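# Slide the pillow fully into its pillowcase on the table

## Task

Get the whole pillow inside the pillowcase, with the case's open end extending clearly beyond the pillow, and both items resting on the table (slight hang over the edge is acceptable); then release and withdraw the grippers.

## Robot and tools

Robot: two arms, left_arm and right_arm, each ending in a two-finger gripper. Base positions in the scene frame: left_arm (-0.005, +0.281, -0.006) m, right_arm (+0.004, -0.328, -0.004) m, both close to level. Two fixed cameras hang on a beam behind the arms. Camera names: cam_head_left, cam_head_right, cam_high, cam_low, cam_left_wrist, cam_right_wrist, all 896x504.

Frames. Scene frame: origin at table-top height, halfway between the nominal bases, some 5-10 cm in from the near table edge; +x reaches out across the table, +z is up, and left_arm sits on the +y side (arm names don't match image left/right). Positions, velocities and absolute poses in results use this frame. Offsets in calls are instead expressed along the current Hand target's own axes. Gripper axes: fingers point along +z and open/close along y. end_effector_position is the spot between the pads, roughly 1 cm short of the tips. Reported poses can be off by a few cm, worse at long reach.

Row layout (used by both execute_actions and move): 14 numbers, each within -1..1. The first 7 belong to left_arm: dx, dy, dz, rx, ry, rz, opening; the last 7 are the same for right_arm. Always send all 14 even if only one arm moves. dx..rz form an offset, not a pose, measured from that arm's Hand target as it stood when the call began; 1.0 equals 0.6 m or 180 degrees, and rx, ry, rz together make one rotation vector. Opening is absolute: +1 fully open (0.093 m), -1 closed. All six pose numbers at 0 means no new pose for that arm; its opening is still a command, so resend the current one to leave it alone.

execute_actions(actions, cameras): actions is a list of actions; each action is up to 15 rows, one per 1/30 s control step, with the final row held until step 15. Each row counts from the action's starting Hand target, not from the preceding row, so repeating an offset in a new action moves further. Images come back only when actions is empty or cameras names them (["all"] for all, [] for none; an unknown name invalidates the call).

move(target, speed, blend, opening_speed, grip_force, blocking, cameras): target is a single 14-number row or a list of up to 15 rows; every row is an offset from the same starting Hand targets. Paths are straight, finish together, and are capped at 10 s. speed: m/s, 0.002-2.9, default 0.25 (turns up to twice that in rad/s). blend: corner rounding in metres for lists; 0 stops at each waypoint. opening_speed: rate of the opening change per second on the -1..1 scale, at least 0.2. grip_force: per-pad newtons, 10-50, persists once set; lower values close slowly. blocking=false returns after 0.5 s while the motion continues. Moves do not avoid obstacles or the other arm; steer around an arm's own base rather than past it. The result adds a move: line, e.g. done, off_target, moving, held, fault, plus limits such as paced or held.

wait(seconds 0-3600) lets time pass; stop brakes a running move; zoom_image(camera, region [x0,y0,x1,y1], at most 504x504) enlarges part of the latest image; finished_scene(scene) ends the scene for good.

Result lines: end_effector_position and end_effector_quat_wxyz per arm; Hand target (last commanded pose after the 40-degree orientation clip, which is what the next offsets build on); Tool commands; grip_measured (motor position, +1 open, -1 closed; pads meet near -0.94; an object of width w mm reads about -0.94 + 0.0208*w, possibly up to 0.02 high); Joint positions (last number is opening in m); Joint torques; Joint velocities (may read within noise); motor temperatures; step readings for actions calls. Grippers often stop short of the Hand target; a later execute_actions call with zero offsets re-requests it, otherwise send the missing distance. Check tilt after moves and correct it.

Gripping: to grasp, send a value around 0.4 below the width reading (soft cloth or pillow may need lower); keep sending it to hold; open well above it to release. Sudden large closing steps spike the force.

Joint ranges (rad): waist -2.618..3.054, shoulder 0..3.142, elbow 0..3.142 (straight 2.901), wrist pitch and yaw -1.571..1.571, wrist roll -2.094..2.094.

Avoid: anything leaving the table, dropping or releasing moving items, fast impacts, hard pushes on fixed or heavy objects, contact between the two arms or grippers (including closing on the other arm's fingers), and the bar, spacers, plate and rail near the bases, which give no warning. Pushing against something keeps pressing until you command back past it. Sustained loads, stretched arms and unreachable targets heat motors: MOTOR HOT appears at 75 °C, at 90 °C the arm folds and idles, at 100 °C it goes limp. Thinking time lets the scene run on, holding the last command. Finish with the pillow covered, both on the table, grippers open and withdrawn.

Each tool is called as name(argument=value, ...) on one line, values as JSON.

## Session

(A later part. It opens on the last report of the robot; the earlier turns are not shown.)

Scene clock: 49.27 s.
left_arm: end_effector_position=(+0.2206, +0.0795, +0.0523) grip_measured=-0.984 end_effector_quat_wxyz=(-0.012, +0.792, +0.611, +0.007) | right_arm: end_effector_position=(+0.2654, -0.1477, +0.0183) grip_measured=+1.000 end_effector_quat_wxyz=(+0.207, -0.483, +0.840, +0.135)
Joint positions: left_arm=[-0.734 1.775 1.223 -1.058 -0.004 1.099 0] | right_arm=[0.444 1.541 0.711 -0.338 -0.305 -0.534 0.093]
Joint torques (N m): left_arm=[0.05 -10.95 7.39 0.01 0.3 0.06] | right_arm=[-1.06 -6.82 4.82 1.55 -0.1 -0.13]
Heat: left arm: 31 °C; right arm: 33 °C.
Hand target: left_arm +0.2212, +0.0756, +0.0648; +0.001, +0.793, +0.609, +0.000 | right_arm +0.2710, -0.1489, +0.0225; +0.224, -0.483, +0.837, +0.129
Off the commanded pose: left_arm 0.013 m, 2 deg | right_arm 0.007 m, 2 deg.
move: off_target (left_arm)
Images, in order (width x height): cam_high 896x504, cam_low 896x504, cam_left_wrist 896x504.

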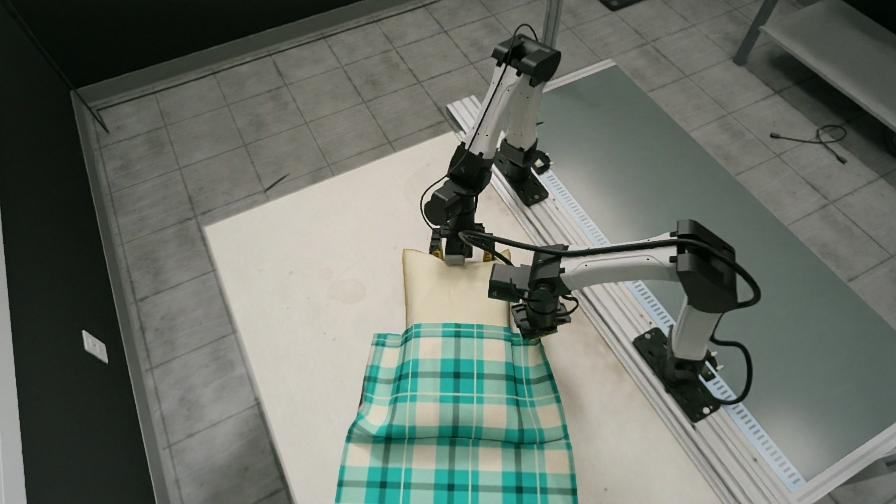

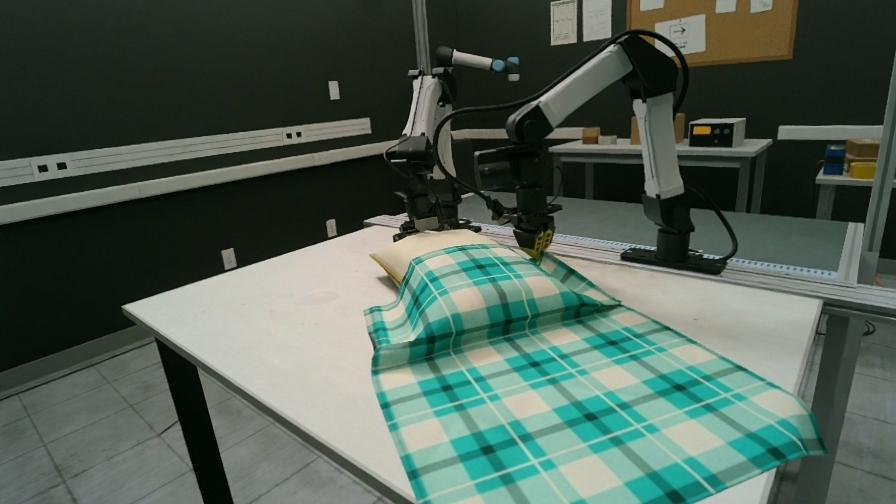

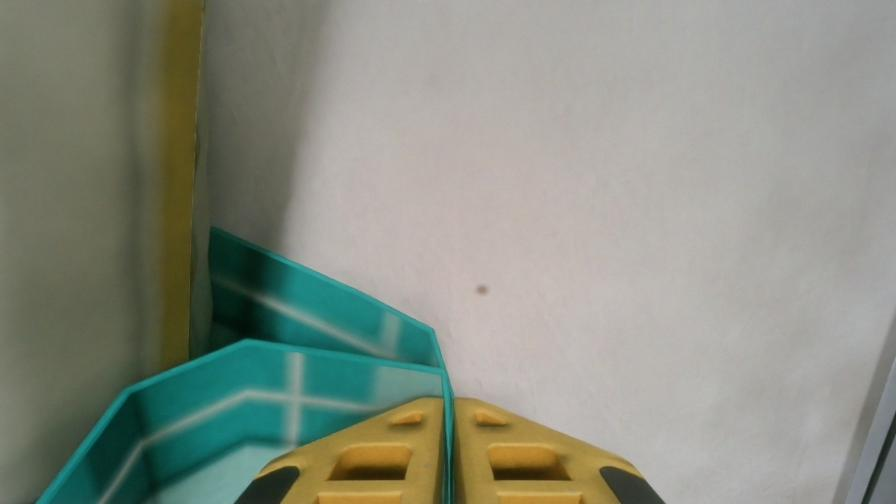

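move(target=[-0.066,-0.051,0.02,0,0,0,-1,-0.159,0,0.092,0,0,0,1], speed=0.1, cameras=["cam_head_left","cam_high","cam_low","cam_left_wrist","cam_right_wrist"])

Scene clock: 54.17 s.
left_arm: end_effector_position=(+0.1879, +0.0508, +0.0462) grip_measured=-0.984 end_effector_quat_wxyz=(-0.012, +0.791, +0.612, +0.011) | right_arm: end_effector_position=(+0.3120, -0.0662, +0.0197) grip_measured=+1.000 end_effector_quat_wxyz=(+0.199, -0.490, +0.839, +0.126)
Joint positions: left_arm=[-0.879 1.773 1.197 -1.035 -0.006 0.95 0] | right_arm=[0.611 1.829 1.053 -0.368 -0.224 -0.393 0.093]
Joint torques (N m): left_arm=[-1.47 -11.45 4.96 0.24 0.34 -0.09] | right_arm=[0.24 -6.19 7.64 1.9 -0.06 0.23]
Heat: left arm: 32 °C; right arm: 33 °C.
Hand target: left_arm +0.1815, +0.0453, +0.0528; +0.001, +0.793, +0.609, +0.000 | right_arm +0.3261, -0.0534, +0.0222; +0.224, -0.483, +0.837, +0.129
Off the commanded pose: left_arm 0.011 m, 2 deg | right_arm 0.019 m, 3 deg.
move: off_target (left_arm, right_arm)

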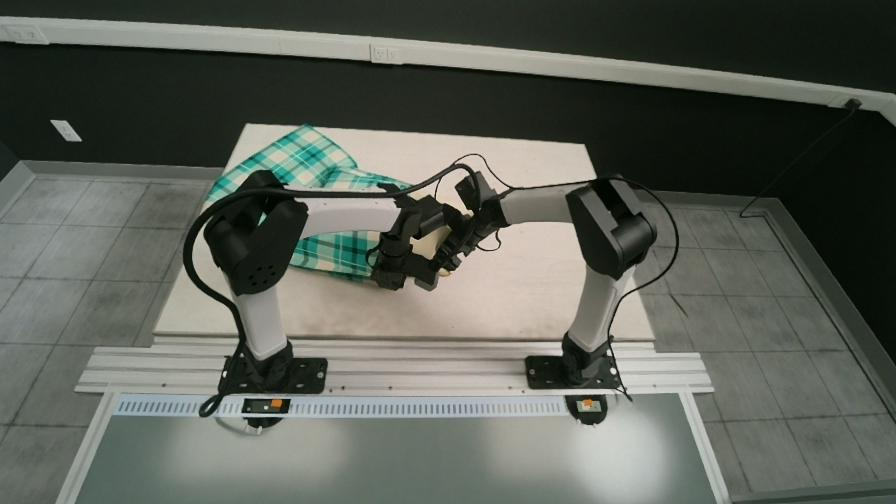

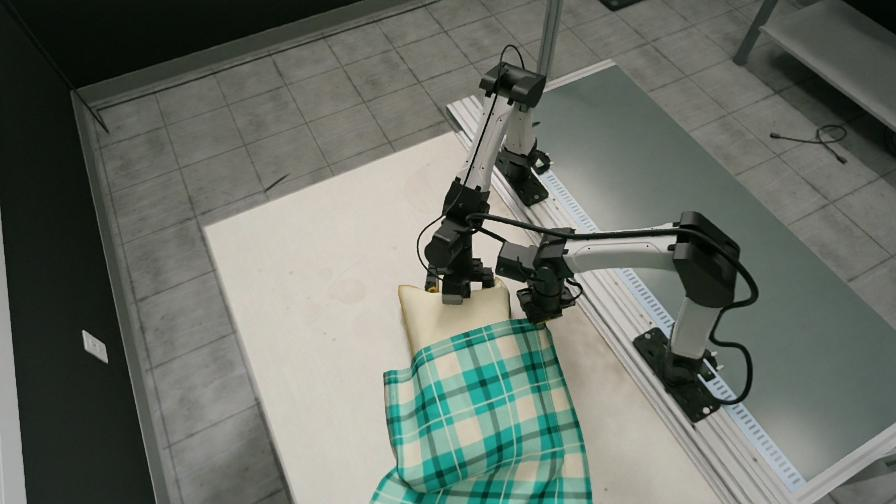

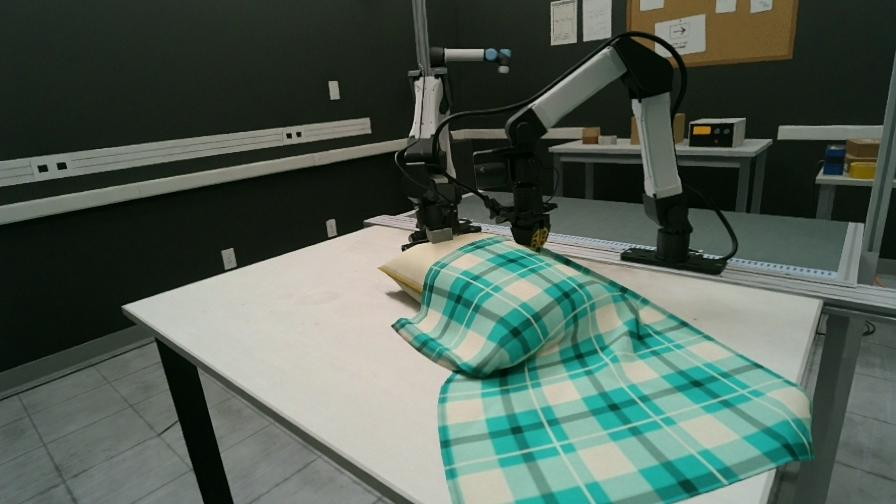

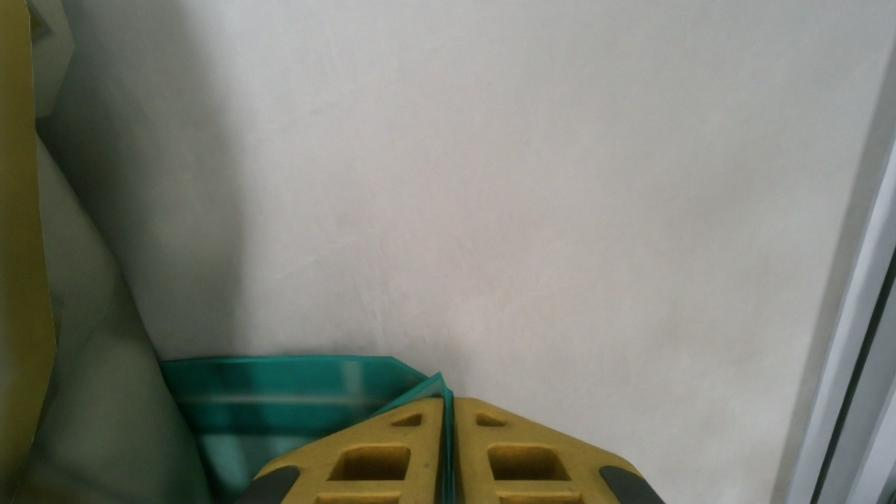

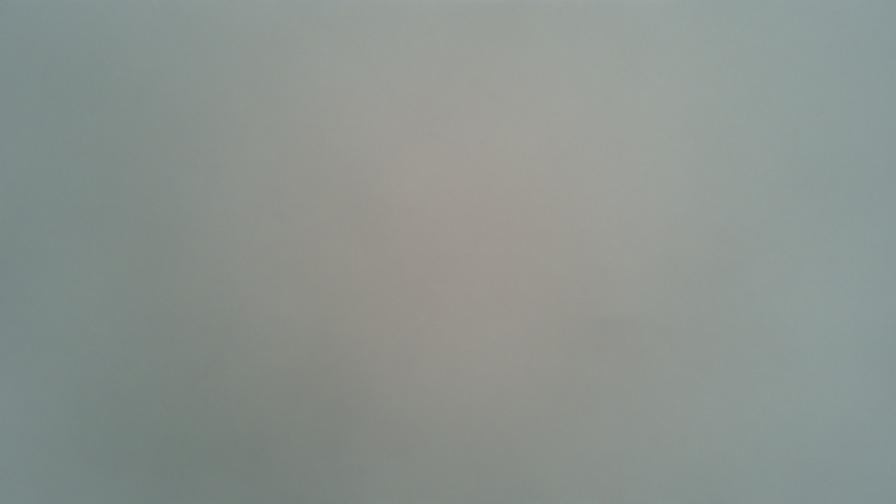

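move(target=[[0,0,0,0,0,0,-1,-0.004,0.008,-0.248,0,0,0,1],[0,0,0,0,0,0,-1,-0.197,-0.216,-0.195,0,0,0,1]], blend=0.03, cameras=["cam_head_left","cam_high","cam_low","cam_right_wrist"])

Scene clock: 61.57 s.
left_arm: end_effector_position=(+0.1869, +0.0500, +0.0462) grip_measured=-0.984 end_effector_quat_wxyz=(-0.012, +0.792, +0.611, +0.011) | right_arm: end_effector_position=(+0.4595, -0.0796, +0.1868) grip_measured=+1.000 end_effector_quat_wxyz=(+0.232, -0.480, +0.837, +0.123)
Joint positions: left_arm=[-0.883 1.773 1.197 -1.035 -0.006 0.95 0] | right_arm=[0.399 2.2 2.256 -1.182 -0.302 -0.571 0.093]
Joint torques (N m): left_arm=[-1.07 -11.38 4.94 0.22 0.32 -0.07] | right_arm=[-0.87 -9.85 7.9 1.11 -0.3 -0.14]
Heat: left arm: 33 °C; right arm: 34 °C.
Hand target: left_arm +0.1814, +0.0453, +0.0528; +0.001, +0.793, +0.609, +0.000 | right_arm +0.4604, -0.0801, +0.1827; +0.224, -0.483, +0.837, +0.129
Off the commanded pose: left_arm 0.010 m, 2 deg | right_arm 0.004 m, 1 deg.
move: done

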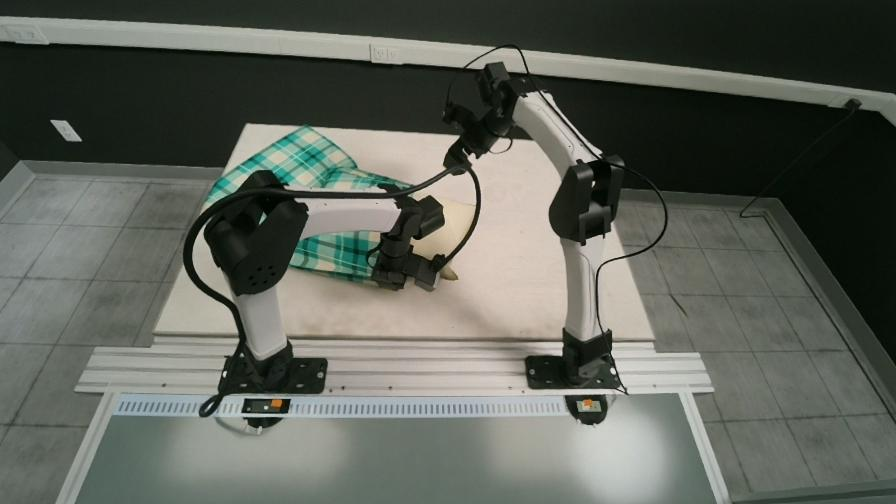

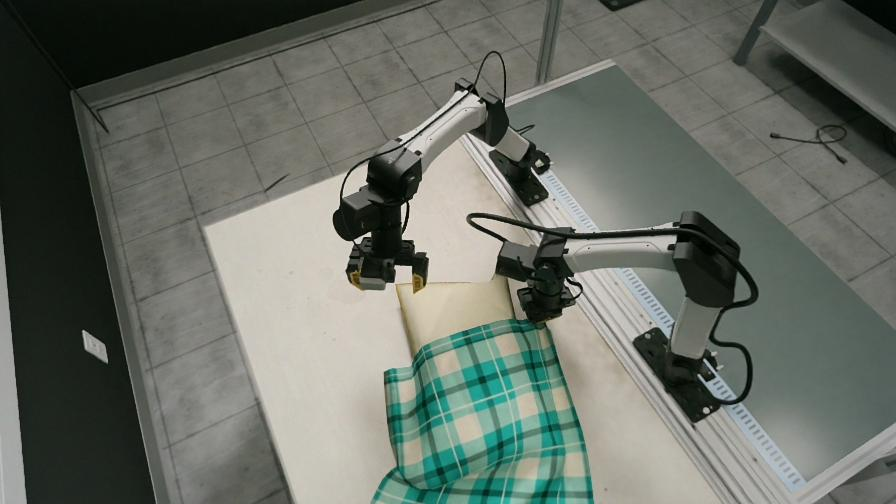

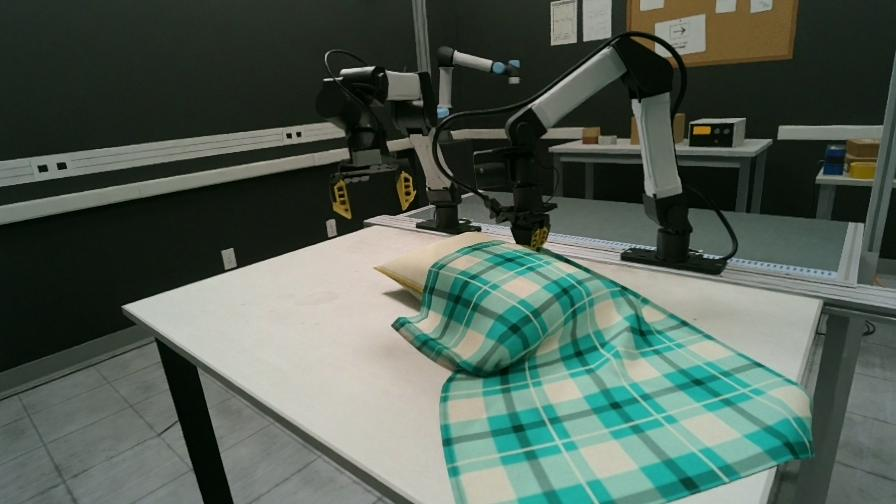

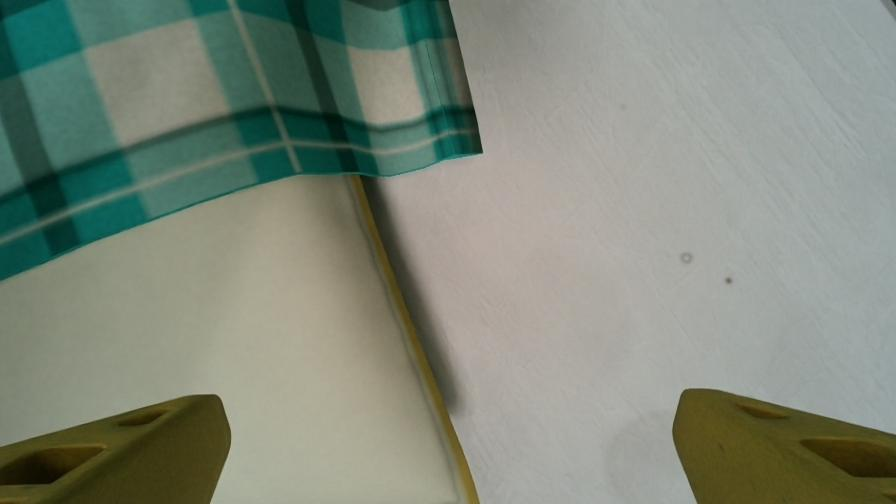

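move(target=[0,0,0,0,0,0,-1,-0.125,0,0.284,0,0,0,1], cameras=["cam_low","cam_right_wrist"])

Scene clock: 67.20 s.
left_arm: end_effector_position=(+0.1869, +0.0500, +0.0462) grip_measured=-0.984 end_effector_quat_wxyz=(-0.012, +0.792, +0.611, +0.011) | right_arm: end_effector_position=(+0.5292, +0.0473, +0.0762) grip_measured=+1.000 end_effector_quat_wxyz=(+0.286, -0.471, +0.823, +0.139)
Joint positions: left_arm=[-0.883 1.773 1.197 -1.035 -0.006 0.95 0] | right_arm=[0.553 2.798 2.844 -1.016 -0.255 -0.403 0.093]
Joint torques (N m): left_arm=[-1.07 -11.38 4.97 0.23 0.33 -0.07] | right_arm=[-0.2 -12.96 8.02 1.79 0.07 0.11]
Motor temperatures (°C): left_arm=[24 33 32 26 26 25 24] | right_arm=[23 31 35 31 25 27 26]
Heat: left arm: 33 °C; right arm: 35 °C.
Hand target: left_arm +0.1814, +0.0453, +0.0528; +0.001, +0.793, +0.609, +0.000 | right_arm +0.5355, +0.0498, +0.0725; +0.224, -0.483, +0.837, +0.129
Off the commanded pose: left_arm 0.010 m, 2 deg | right_arm 0.008 m, 8 deg.
elbow stopped short (right arm): the move would have taken joint 3 (elbow) straighter than the controller allows.
move: off_target (right_arm)

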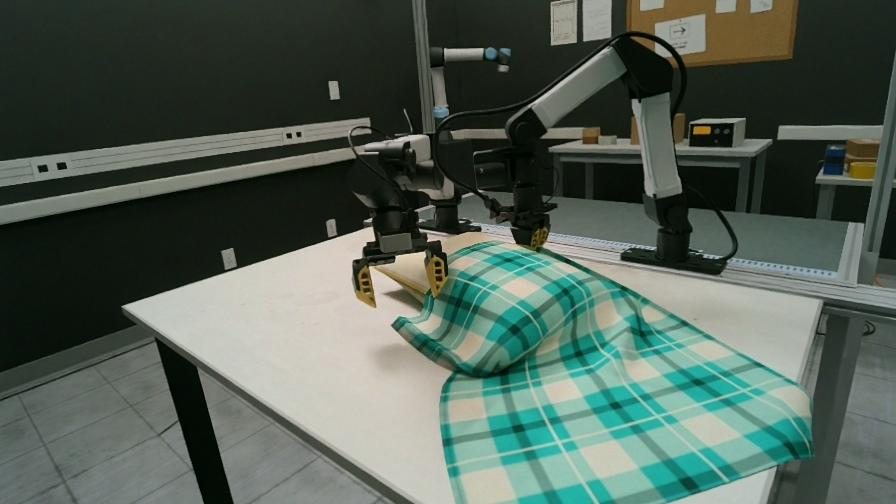

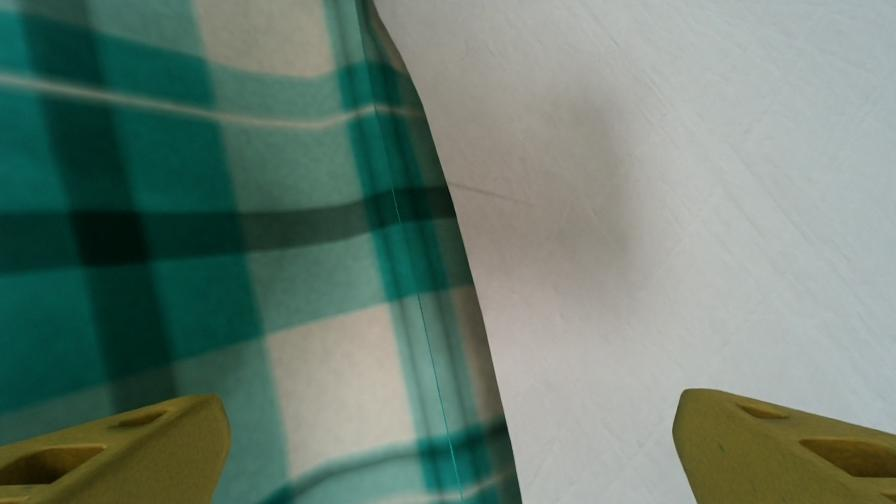

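move(target=[[0,0,0,0,0,0,-1,0.061,0.032,0.115,0,0,0,1],[0,0,0,0,0,0,-1,0.061,0.032,0.115,0,0,0,-1]], speed=0.1, opening_speed=0.8, cameras=["cam_low","cam_right_wrist"])

move(target=[0,0,0,0,0,0,-1,-0.05,0,-0.11,0,0,0,-1], speed=0.12, cameras=["cam_head_left","cam_high","cam_low","cam_right_wrist"])

Scene clock: 73.77 s.
left_arm: end_effector_position=(+0.1869, +0.0500, +0.0462) grip_measured=-0.984 end_effector_quat_wxyz=(-0.012, +0.792, +0.611, +0.011) | right_arm: end_effector_position=(+0.5190, +0.0708, +0.0264) grip_measured=-0.986 end_effector_quat_wxyz=(+0.266, -0.485, +0.821, +0.144)
Joint positions: left_arm=[-0.883 1.773 1.197 -1.035 -0.006 0.95 0] | right_arm=[0.593 2.897 2.861 -0.968 -0.255 -0.396 0]
Joint torques (N m): left_arm=[-1.01 -11.4 4.97 0.24 0.34 -0.05] | right_arm=[-0.9 -11.18 6.83 1.43 0.13 0.02]
Heat: left arm: 34 °C; right arm: 35 °C.
Hand target: left_arm +0.1814, +0.0453, +0.0528; +0.001, +0.793, +0.609, +0.000 | right_arm +0.5204, +0.0616, -0.0055; +0.224, -0.483, +0.837, +0.129
Off the commanded pose: left_arm 0.010 m, 2 deg | right_arm 0.033 m, 5 deg.
elbow stopped short (right arm): the move would have taken joint 3 (elbow) straighter than the controller allows.
move: off_target (right_arm); target 2's new opening was sent with right_arm's hand 0.033 m and 5 deg from that target

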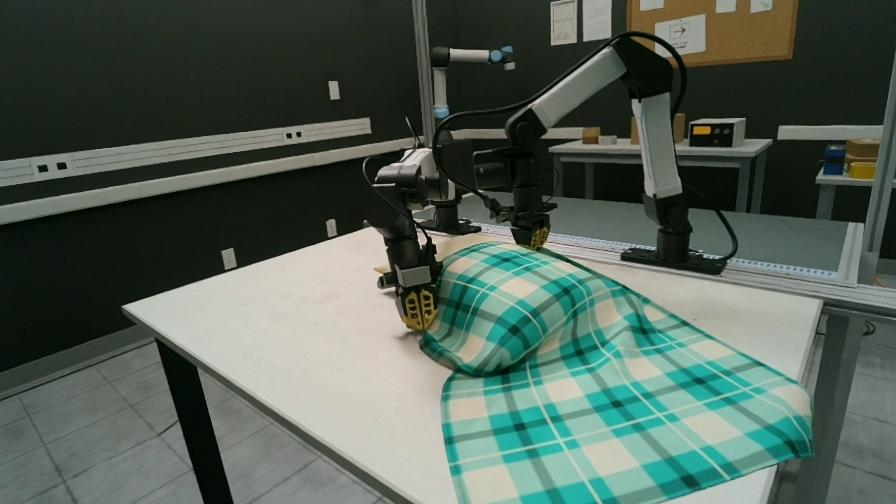

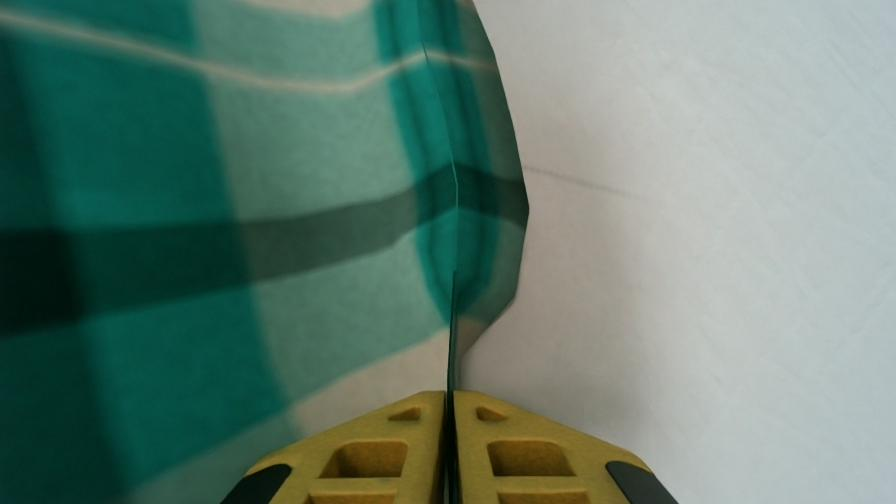

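Scene clock: 75.10 s.
left_arm: end_effector_position=(+0.1869, +0.0500, +0.0462) grip_measured=-0.984 end_effector_quat_wxyz=(-0.012, +0.792, +0.611, +0.011) | right_arm: end_effector_position=(+0.5121, +0.0631, +0.0423) grip_measured=-0.986 end_effector_quat_wxyz=(+0.254, -0.482, +0.827, +0.140)
Joint positions: left_arm=[-0.883 1.773 1.197 -1.035 -0.006 0.95 0] | right_arm=[0.591 2.858 2.861 -1.034 -0.247 -0.393 0]
Joint torques (N m): left_arm=[-1.11 -11.37 4.97 0.22 0.35 -0.06] | right_arm=[-1.2 -17.89 6.72 1.27 0.06 0.07]
Motor temperatures (°C): left_arm=[24 34 32 25 26 25 24] | right_arm=[23 36 35 31 25 27 26]
Heat: left arm: 34 °C; right arm: 36 °C.
Hand target: left_arm +0.1814, +0.0453, +0.0528; +0.001, +0.793, +0.609, +0.000 | right_arm +0.5168, +0.0556, +0.0666; +0.224, -0.483, +0.837, +0.129
Off the commanded pose: left_arm 0.010 m, 2 deg | right_arm 0.026 m, 4 deg.
elbow stopped short (right arm): the move would have taken joint 3 (elbow) straighter than the controller allows.
move: off_target (right_arm)

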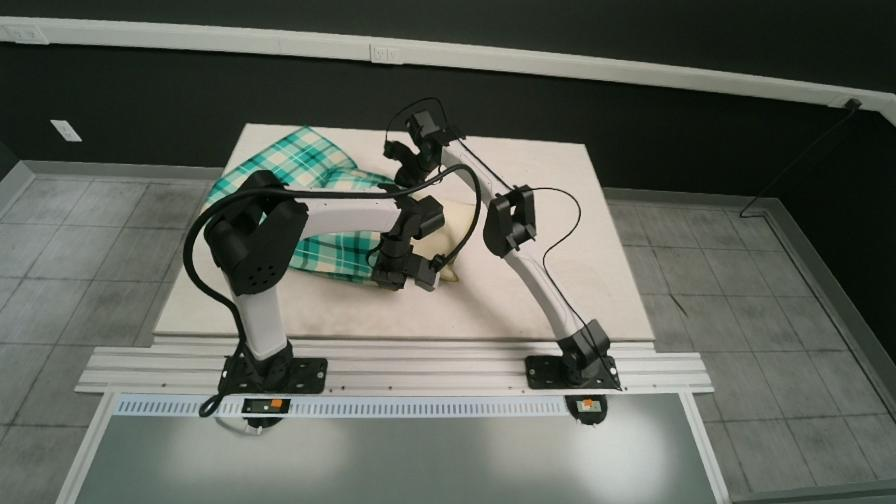

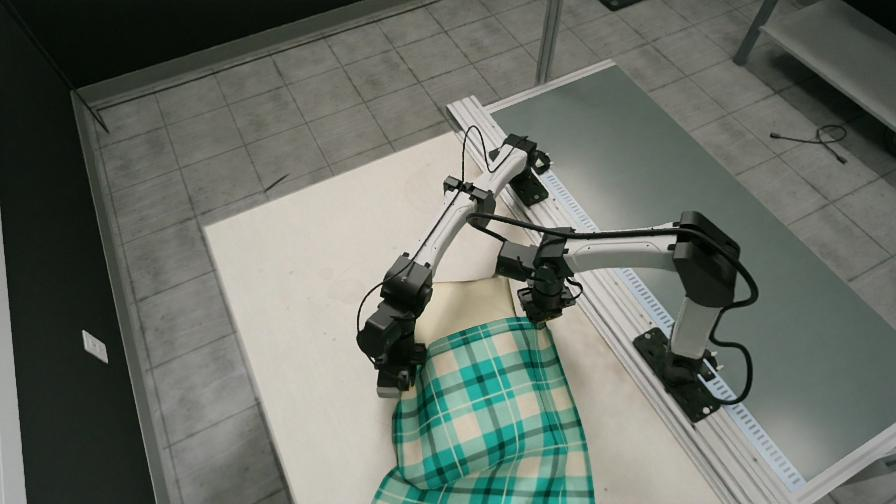

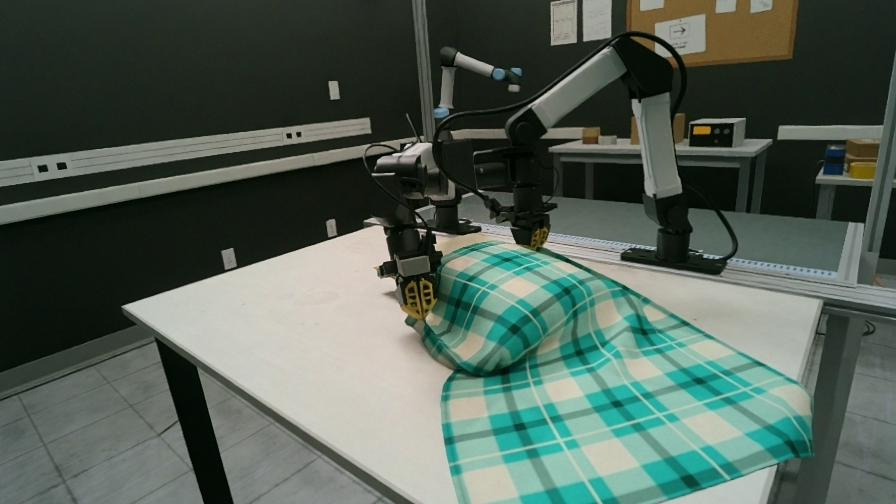

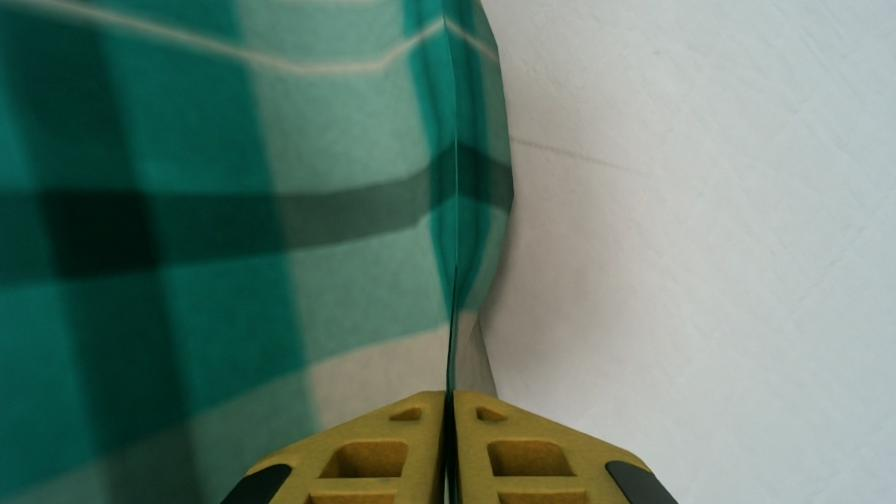

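move(target=[0.012,0.012,-0.278,0,0,0,-1,0.028,0.025,-0.311,0,0,0,-1], speed=0.12, cameras=["cam_head_left","cam_high","cam_low"])

Scene clock: 80.50 s.
left_arm: end_effector_position=(+0.1921, +0.0499, +0.2028) grip_measured=-0.984 end_effector_quat_wxyz=(+0.044, +0.793, +0.608, +0.014) | right_arm: end_effector_position=(+0.4462, -0.0265, +0.1833) grip_measured=-0.986 end_effector_quat_wxyz=(+0.188, -0.481, +0.847, +0.126)
Joint positions: left_arm=[-0.862 1.675 1.712 -1.535 -0.006 0.975 0] | right_arm=[0.515 2.51 2.838 -1.515 -0.257 -0.464 0]
Joint torques (N m): left_arm=[0.58 -10.43 8.28 0.25 0.32 0.07] | right_arm=[-1.48 -16.49 7.62 1.33 -0.27 -0.16]
Heat: left arm: 35 °C; right arm: 40 °C.
Hand target: left_arm +0.1898, +0.0507, +0.2196; +0.001, +0.793, +0.609, +0.000 | right_arm +0.4499, -0.0299, +0.2199; +0.224, -0.483, +0.837, +0.129
Off the commanded pose: left_arm 0.017 m, 5 deg | right_arm 0.037 m, 4 deg.
elbow stopped short (right arm): the move would have taken joint 3 (elbow) straighter than the controller allows.
joint sent to its limit (left arm) — joint 4 (wrist pitch), lower limit. The joint targets are off in orientation, not in position.
move: off_target (left_arm, right_arm)

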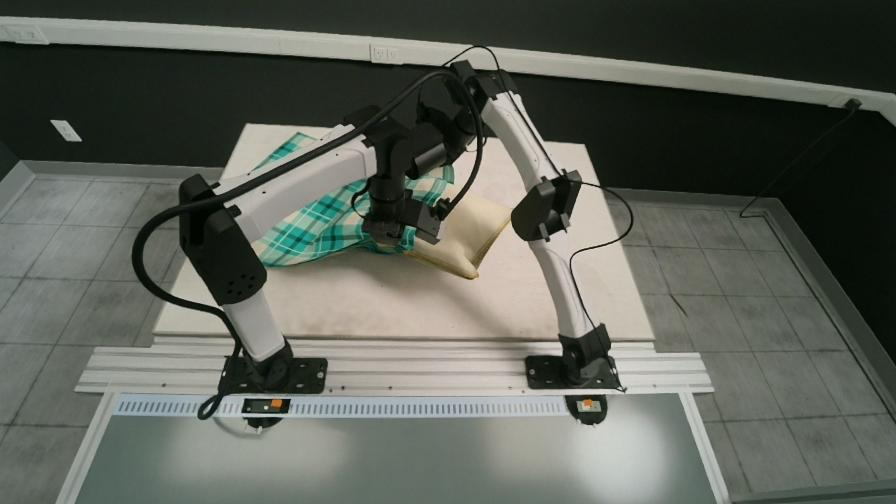

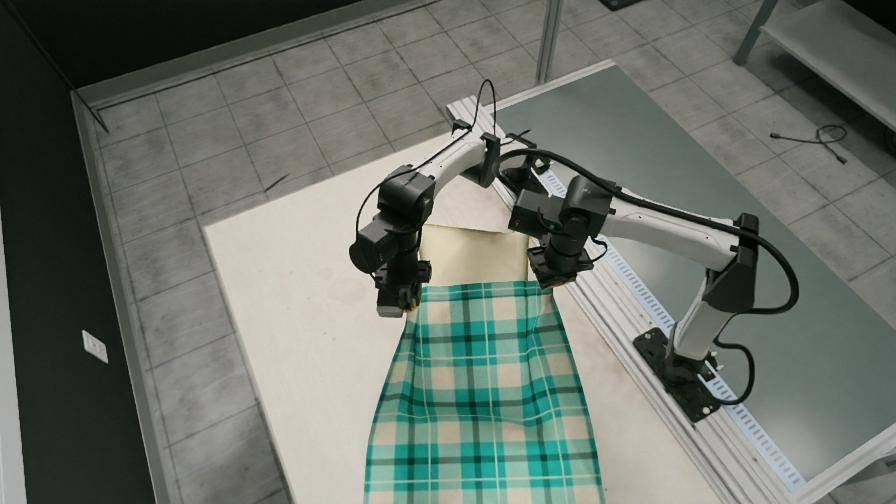

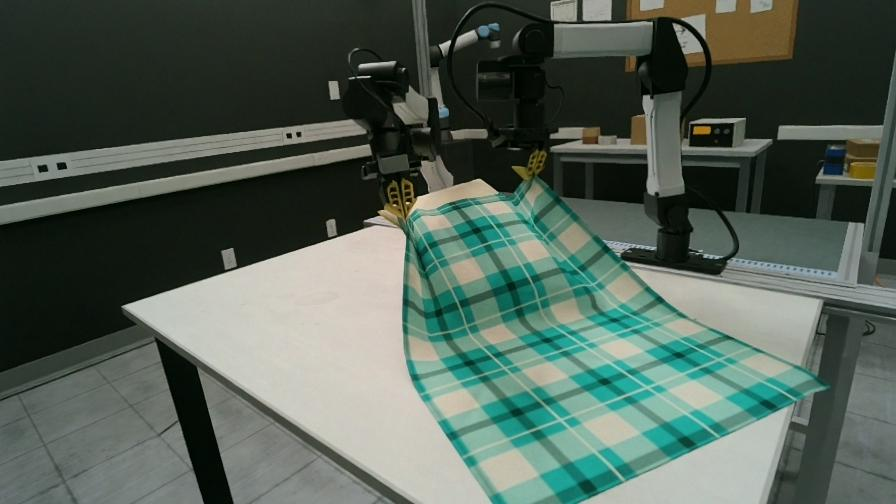

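move(target=[0.092,0.027,-0.233,0,0,0,-1,-0.158,0.018,-0.178,0,0,0,-1], speed=0.15, cameras=["cam_head_left","cam_high","cam_low"])

Scene clock: 84.70 s.
left_arm: end_effector_position=(+0.2200, +0.0998, +0.3420) grip_measured=-0.984 end_effector_quat_wxyz=(+0.262, +0.762, +0.587, +0.073) | right_arm: end_effector_position=(+0.4504, -0.0030, +0.3164) grip_measured=-0.986 end_effector_quat_wxyz=(+0.377, -0.434, +0.804, +0.155)
Joint positions: left_arm=[-0.669 1.464 1.991 -1.567 0 1.161 0] | right_arm=[0.546 2.314 2.838 -1.287 -0.257 -0.329 0]
Joint torques (N m): left_arm=[0.43 -6.65 7.65 1.28 0.21 0.03] | right_arm=[-0.44 -14.26 7.53 2.74 -0.1 0.09]
Motor temperatures (°C): left_arm=[24 35 33 26 26 25 24] | right_arm=[23 42 36 32 25 27 26]
Heat: left arm: 35 °C; right arm: 42 °C.
Hand target: left_arm +0.2194, +0.1000, +0.3594; +0.002, +0.793, +0.609, +0.000 | right_arm +0.4549, +0.0005, +0.3598; +0.224, -0.483, +0.837, +0.129
Off the commanded pose: left_arm 0.017 m, 31 deg | right_arm 0.044 m, 19 deg.
elbow stopped short (right arm): the move would have taken joint 3 (elbow) straighter than the controller allows.
joint read past its limit (left arm) — joint 4 (wrist pitch), lower limit.
joint sent to its limit (left arm) — joint 4 (wrist pitch), lower limit. The joint targets are off in orientation, not in position.
move: off_target (left_arm, right_arm)

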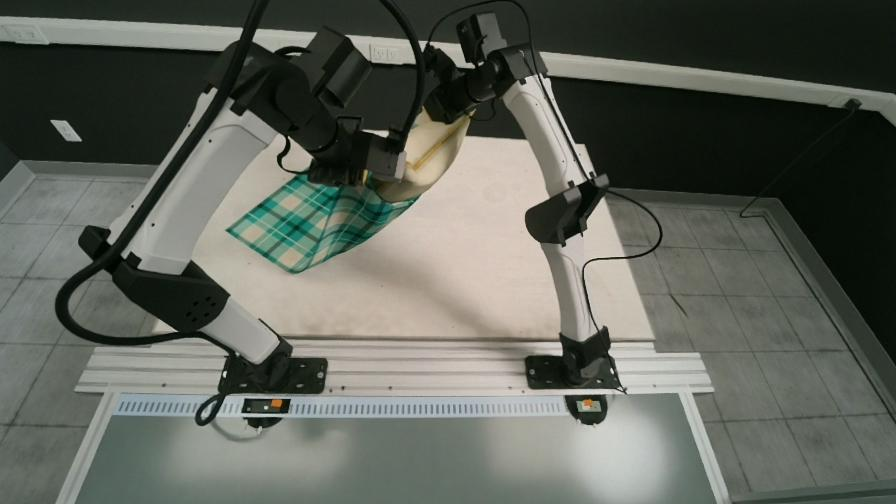

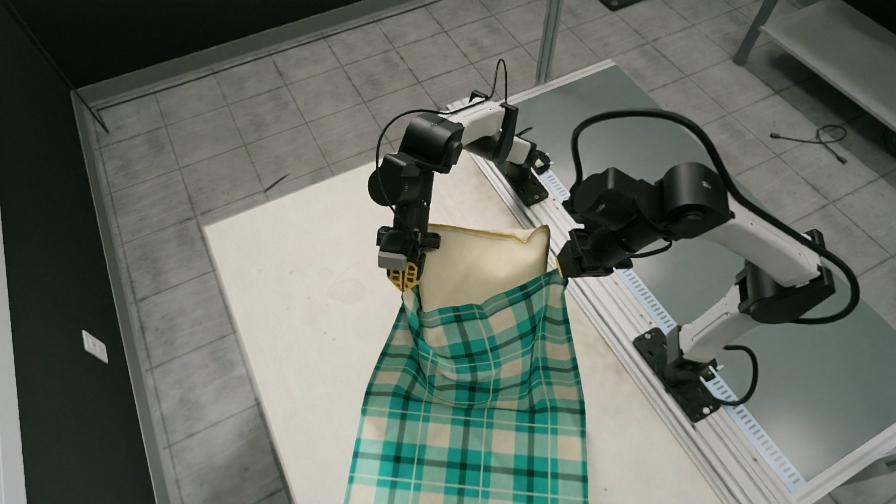

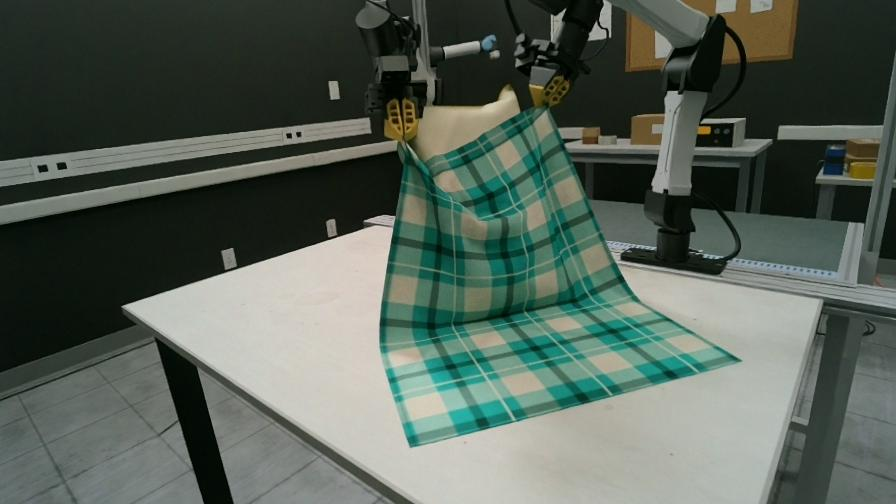

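move(target=[[0,0,0.13,0,0,0,-1,0.065,0,0.113,0,0,0,-1],[0,0,0.0,0,0,0,-1,0,0,0,0,0,0,-1],[0,0,0.13,0,0,0,-1,0.065,0,0.113,0,0,0,-1],[0,0,0.0,0,0,0,-1,0,0,0,0,0,0,-1],[0,0,0.13,0,0,0,-1,0.065,0,0.113,0,0,0,-1],[0,0,0.0,0,0,0,-1,0,0,0,0,0,0,-1]], speed=0.7, blend=0.01, cameras=["cam_head_left","cam_high","cam_low"])

Scene clock: 89.50 s.
left_arm: end_effector_position=(+0.2170, +0.1006, +0.3480) grip_measured=-0.984 end_effector_quat_wxyz=(+0.273, +0.761, +0.584, +0.072) | right_arm: end_effector_position=(+0.4515, -0.0023, +0.3215) grip_measured=-0.986 end_effector_quat_wxyz=(+0.385, -0.433, +0.800, +0.155)
Joint positions: left_arm=[-0.669 1.45 1.998 -1.565 0.006 1.162 0] | right_arm=[0.546 2.314 2.848 -1.279 -0.257 -0.328 0]
Joint torques (N m): left_arm=[0.54 -4.97 7.23 1.24 0.16 0.01] | right_arm=[-0.4 -14.22 6.65 2.72 -0.1 0.1]
Heat: left arm: 35 °C; right arm: 43 °C.
Hand target: left_arm +0.2194, +0.1001, +0.3594; +0.002, +0.793, +0.609, +0.000 | right_arm +0.4549, +0.0005, +0.3597; +0.224, -0.483, +0.837, +0.129
Off the commanded pose: left_arm 0.012 m, 33 deg | right_arm 0.039 m, 20 deg.
elbow stopped short (right arm): the move would have taken joint 3 (elbow) straighter than the controller allows.
joint read past its limit (left arm) — joint 4 (wrist pitch), lower limit.
joint sent to its limit (left arm) — joint 4 (wrist pitch), lower limit. The joint targets are off in orientation, not in position.
move: off_target (left_arm, right_arm)

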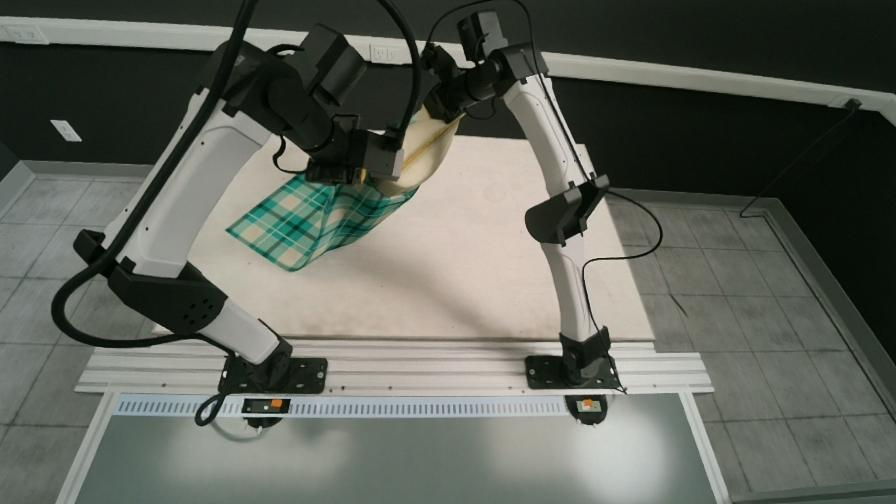

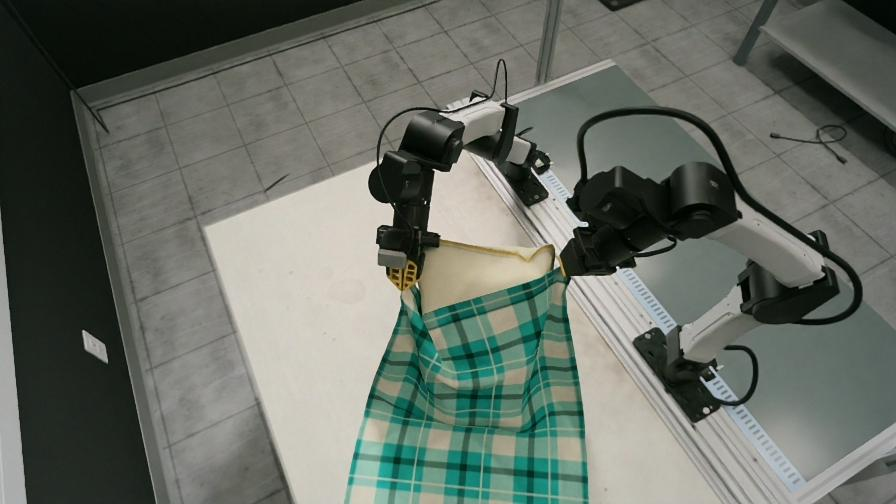

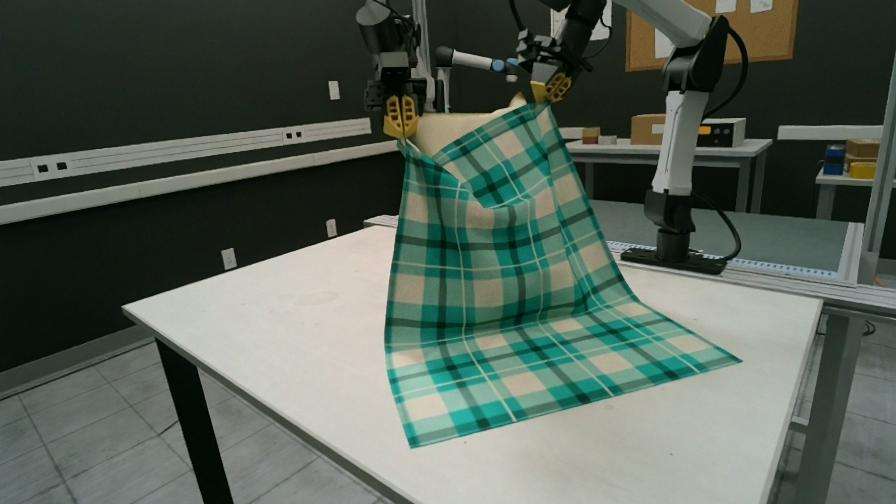

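move(target=[[0,0,0.15,0,0,0,-1,0.075,0,0.13,0,0,0,-1],[0,0,0.0,0,0,0,-1,0,0,0,0,0,0,-1],[0,0,0.15,0,0,0,-1,0.075,0,0.13,0,0,0,-1],[0,0,0.0,0,0,0,-1,0,0,0,0,0,0,-1],[0,0,0.15,0,0,0,-1,0.075,0,0.13,0,0,0,-1],[0,0,0.0,0,0,0,-1,0,0,0,0,0,0,-1],[0,0,0.15,0,0,0,-1,0.075,0,0.13,0,0,0,-1],[0,0,0.0,0,0,0,-1,0,0,0,0,0,0,-1],[0,0,0.15,0,0,0,-1,0.075,0,0.13,0,0,0,-1],[0,0,0.0,0,0,0,-1,0,0,0,0,0,0,-1],[0,0,0.15,0,0,0,-1,0.075,0,0.13,0,0,0,-1],[0,0,0.0,0,0,0,-1,0,0,0,0,0,0,-1]], speed=0.9, blend=0.01, cameras=["cam_head_left","cam_high","cam_low"])

Scene clock: 99.13 s.
left_arm: end_effector_position=(+0.2144, +0.1009, +0.3503) grip_measured=-0.984 end_effector_quat_wxyz=(+0.277, +0.761, +0.583, +0.069) | right_arm: end_effector_position=(+0.4516, -0.0021, +0.3310) grip_measured=-0.986 end_effector_quat_wxyz=(+0.399, -0.432, +0.794, +0.156)
Joint positions: left_arm=[-0.667 1.443 2 -1.568 0.017 1.162 0] | right_arm=[0.546 2.306 2.856 -1.265 -0.257 -0.328 0]
Joint torques (N m): left_arm=[0.75 -4.3 7.05 1.37 0.08 0] | right_arm=[-0.44 -13.26 6.08 2.58 -0.1 0.08]
Heat: left arm: 34 °C; right arm: 45 °C.
Hand target: left_arm +0.2194, +0.1001, +0.3593; +0.001, +0.793, +0.609, +0.000 | right_arm +0.4549, +0.0005, +0.3599; +0.224, -0.483, +0.837, +0.129
Off the commanded pose: left_arm 0.010 m, 33 deg | right_arm 0.029 m, 22 deg.
elbow stopped short (right arm): the move would have taken joint 3 (elbow) straighter than the controller allows.
joint read past its limit (left arm) — joint 4 (wrist pitch), lower limit.
joint sent to its limit (left arm) — joint 4 (wrist pitch), lower limit. The joint targets are off in orientation, not in position.
move: off_target (left_arm, right_arm)

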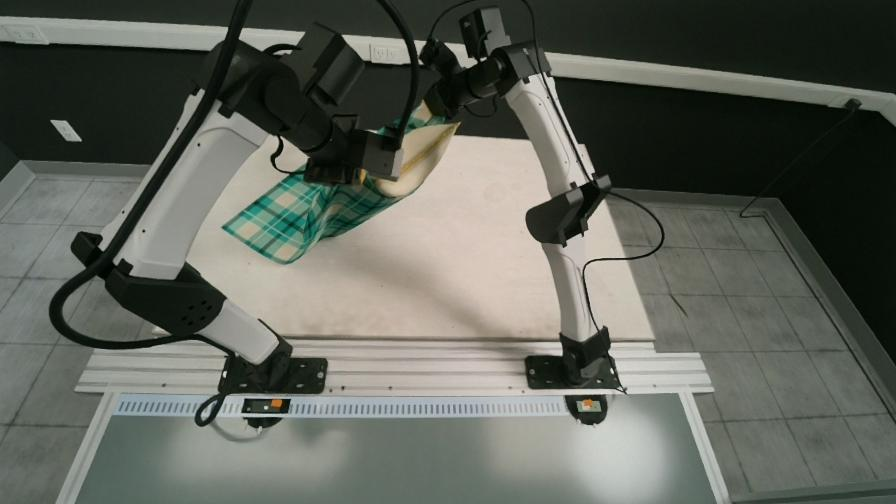

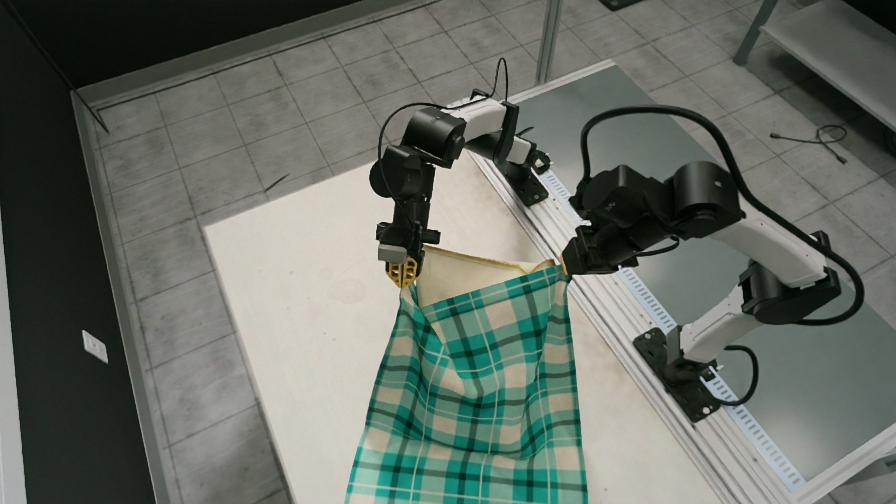

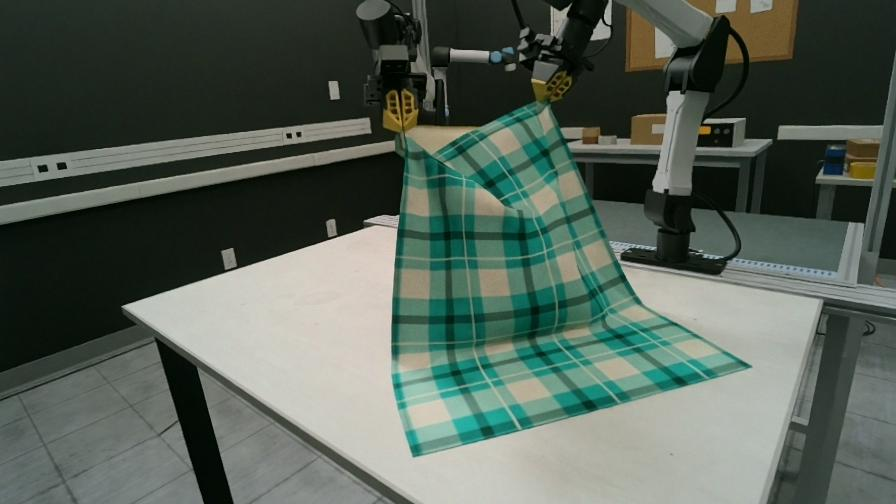

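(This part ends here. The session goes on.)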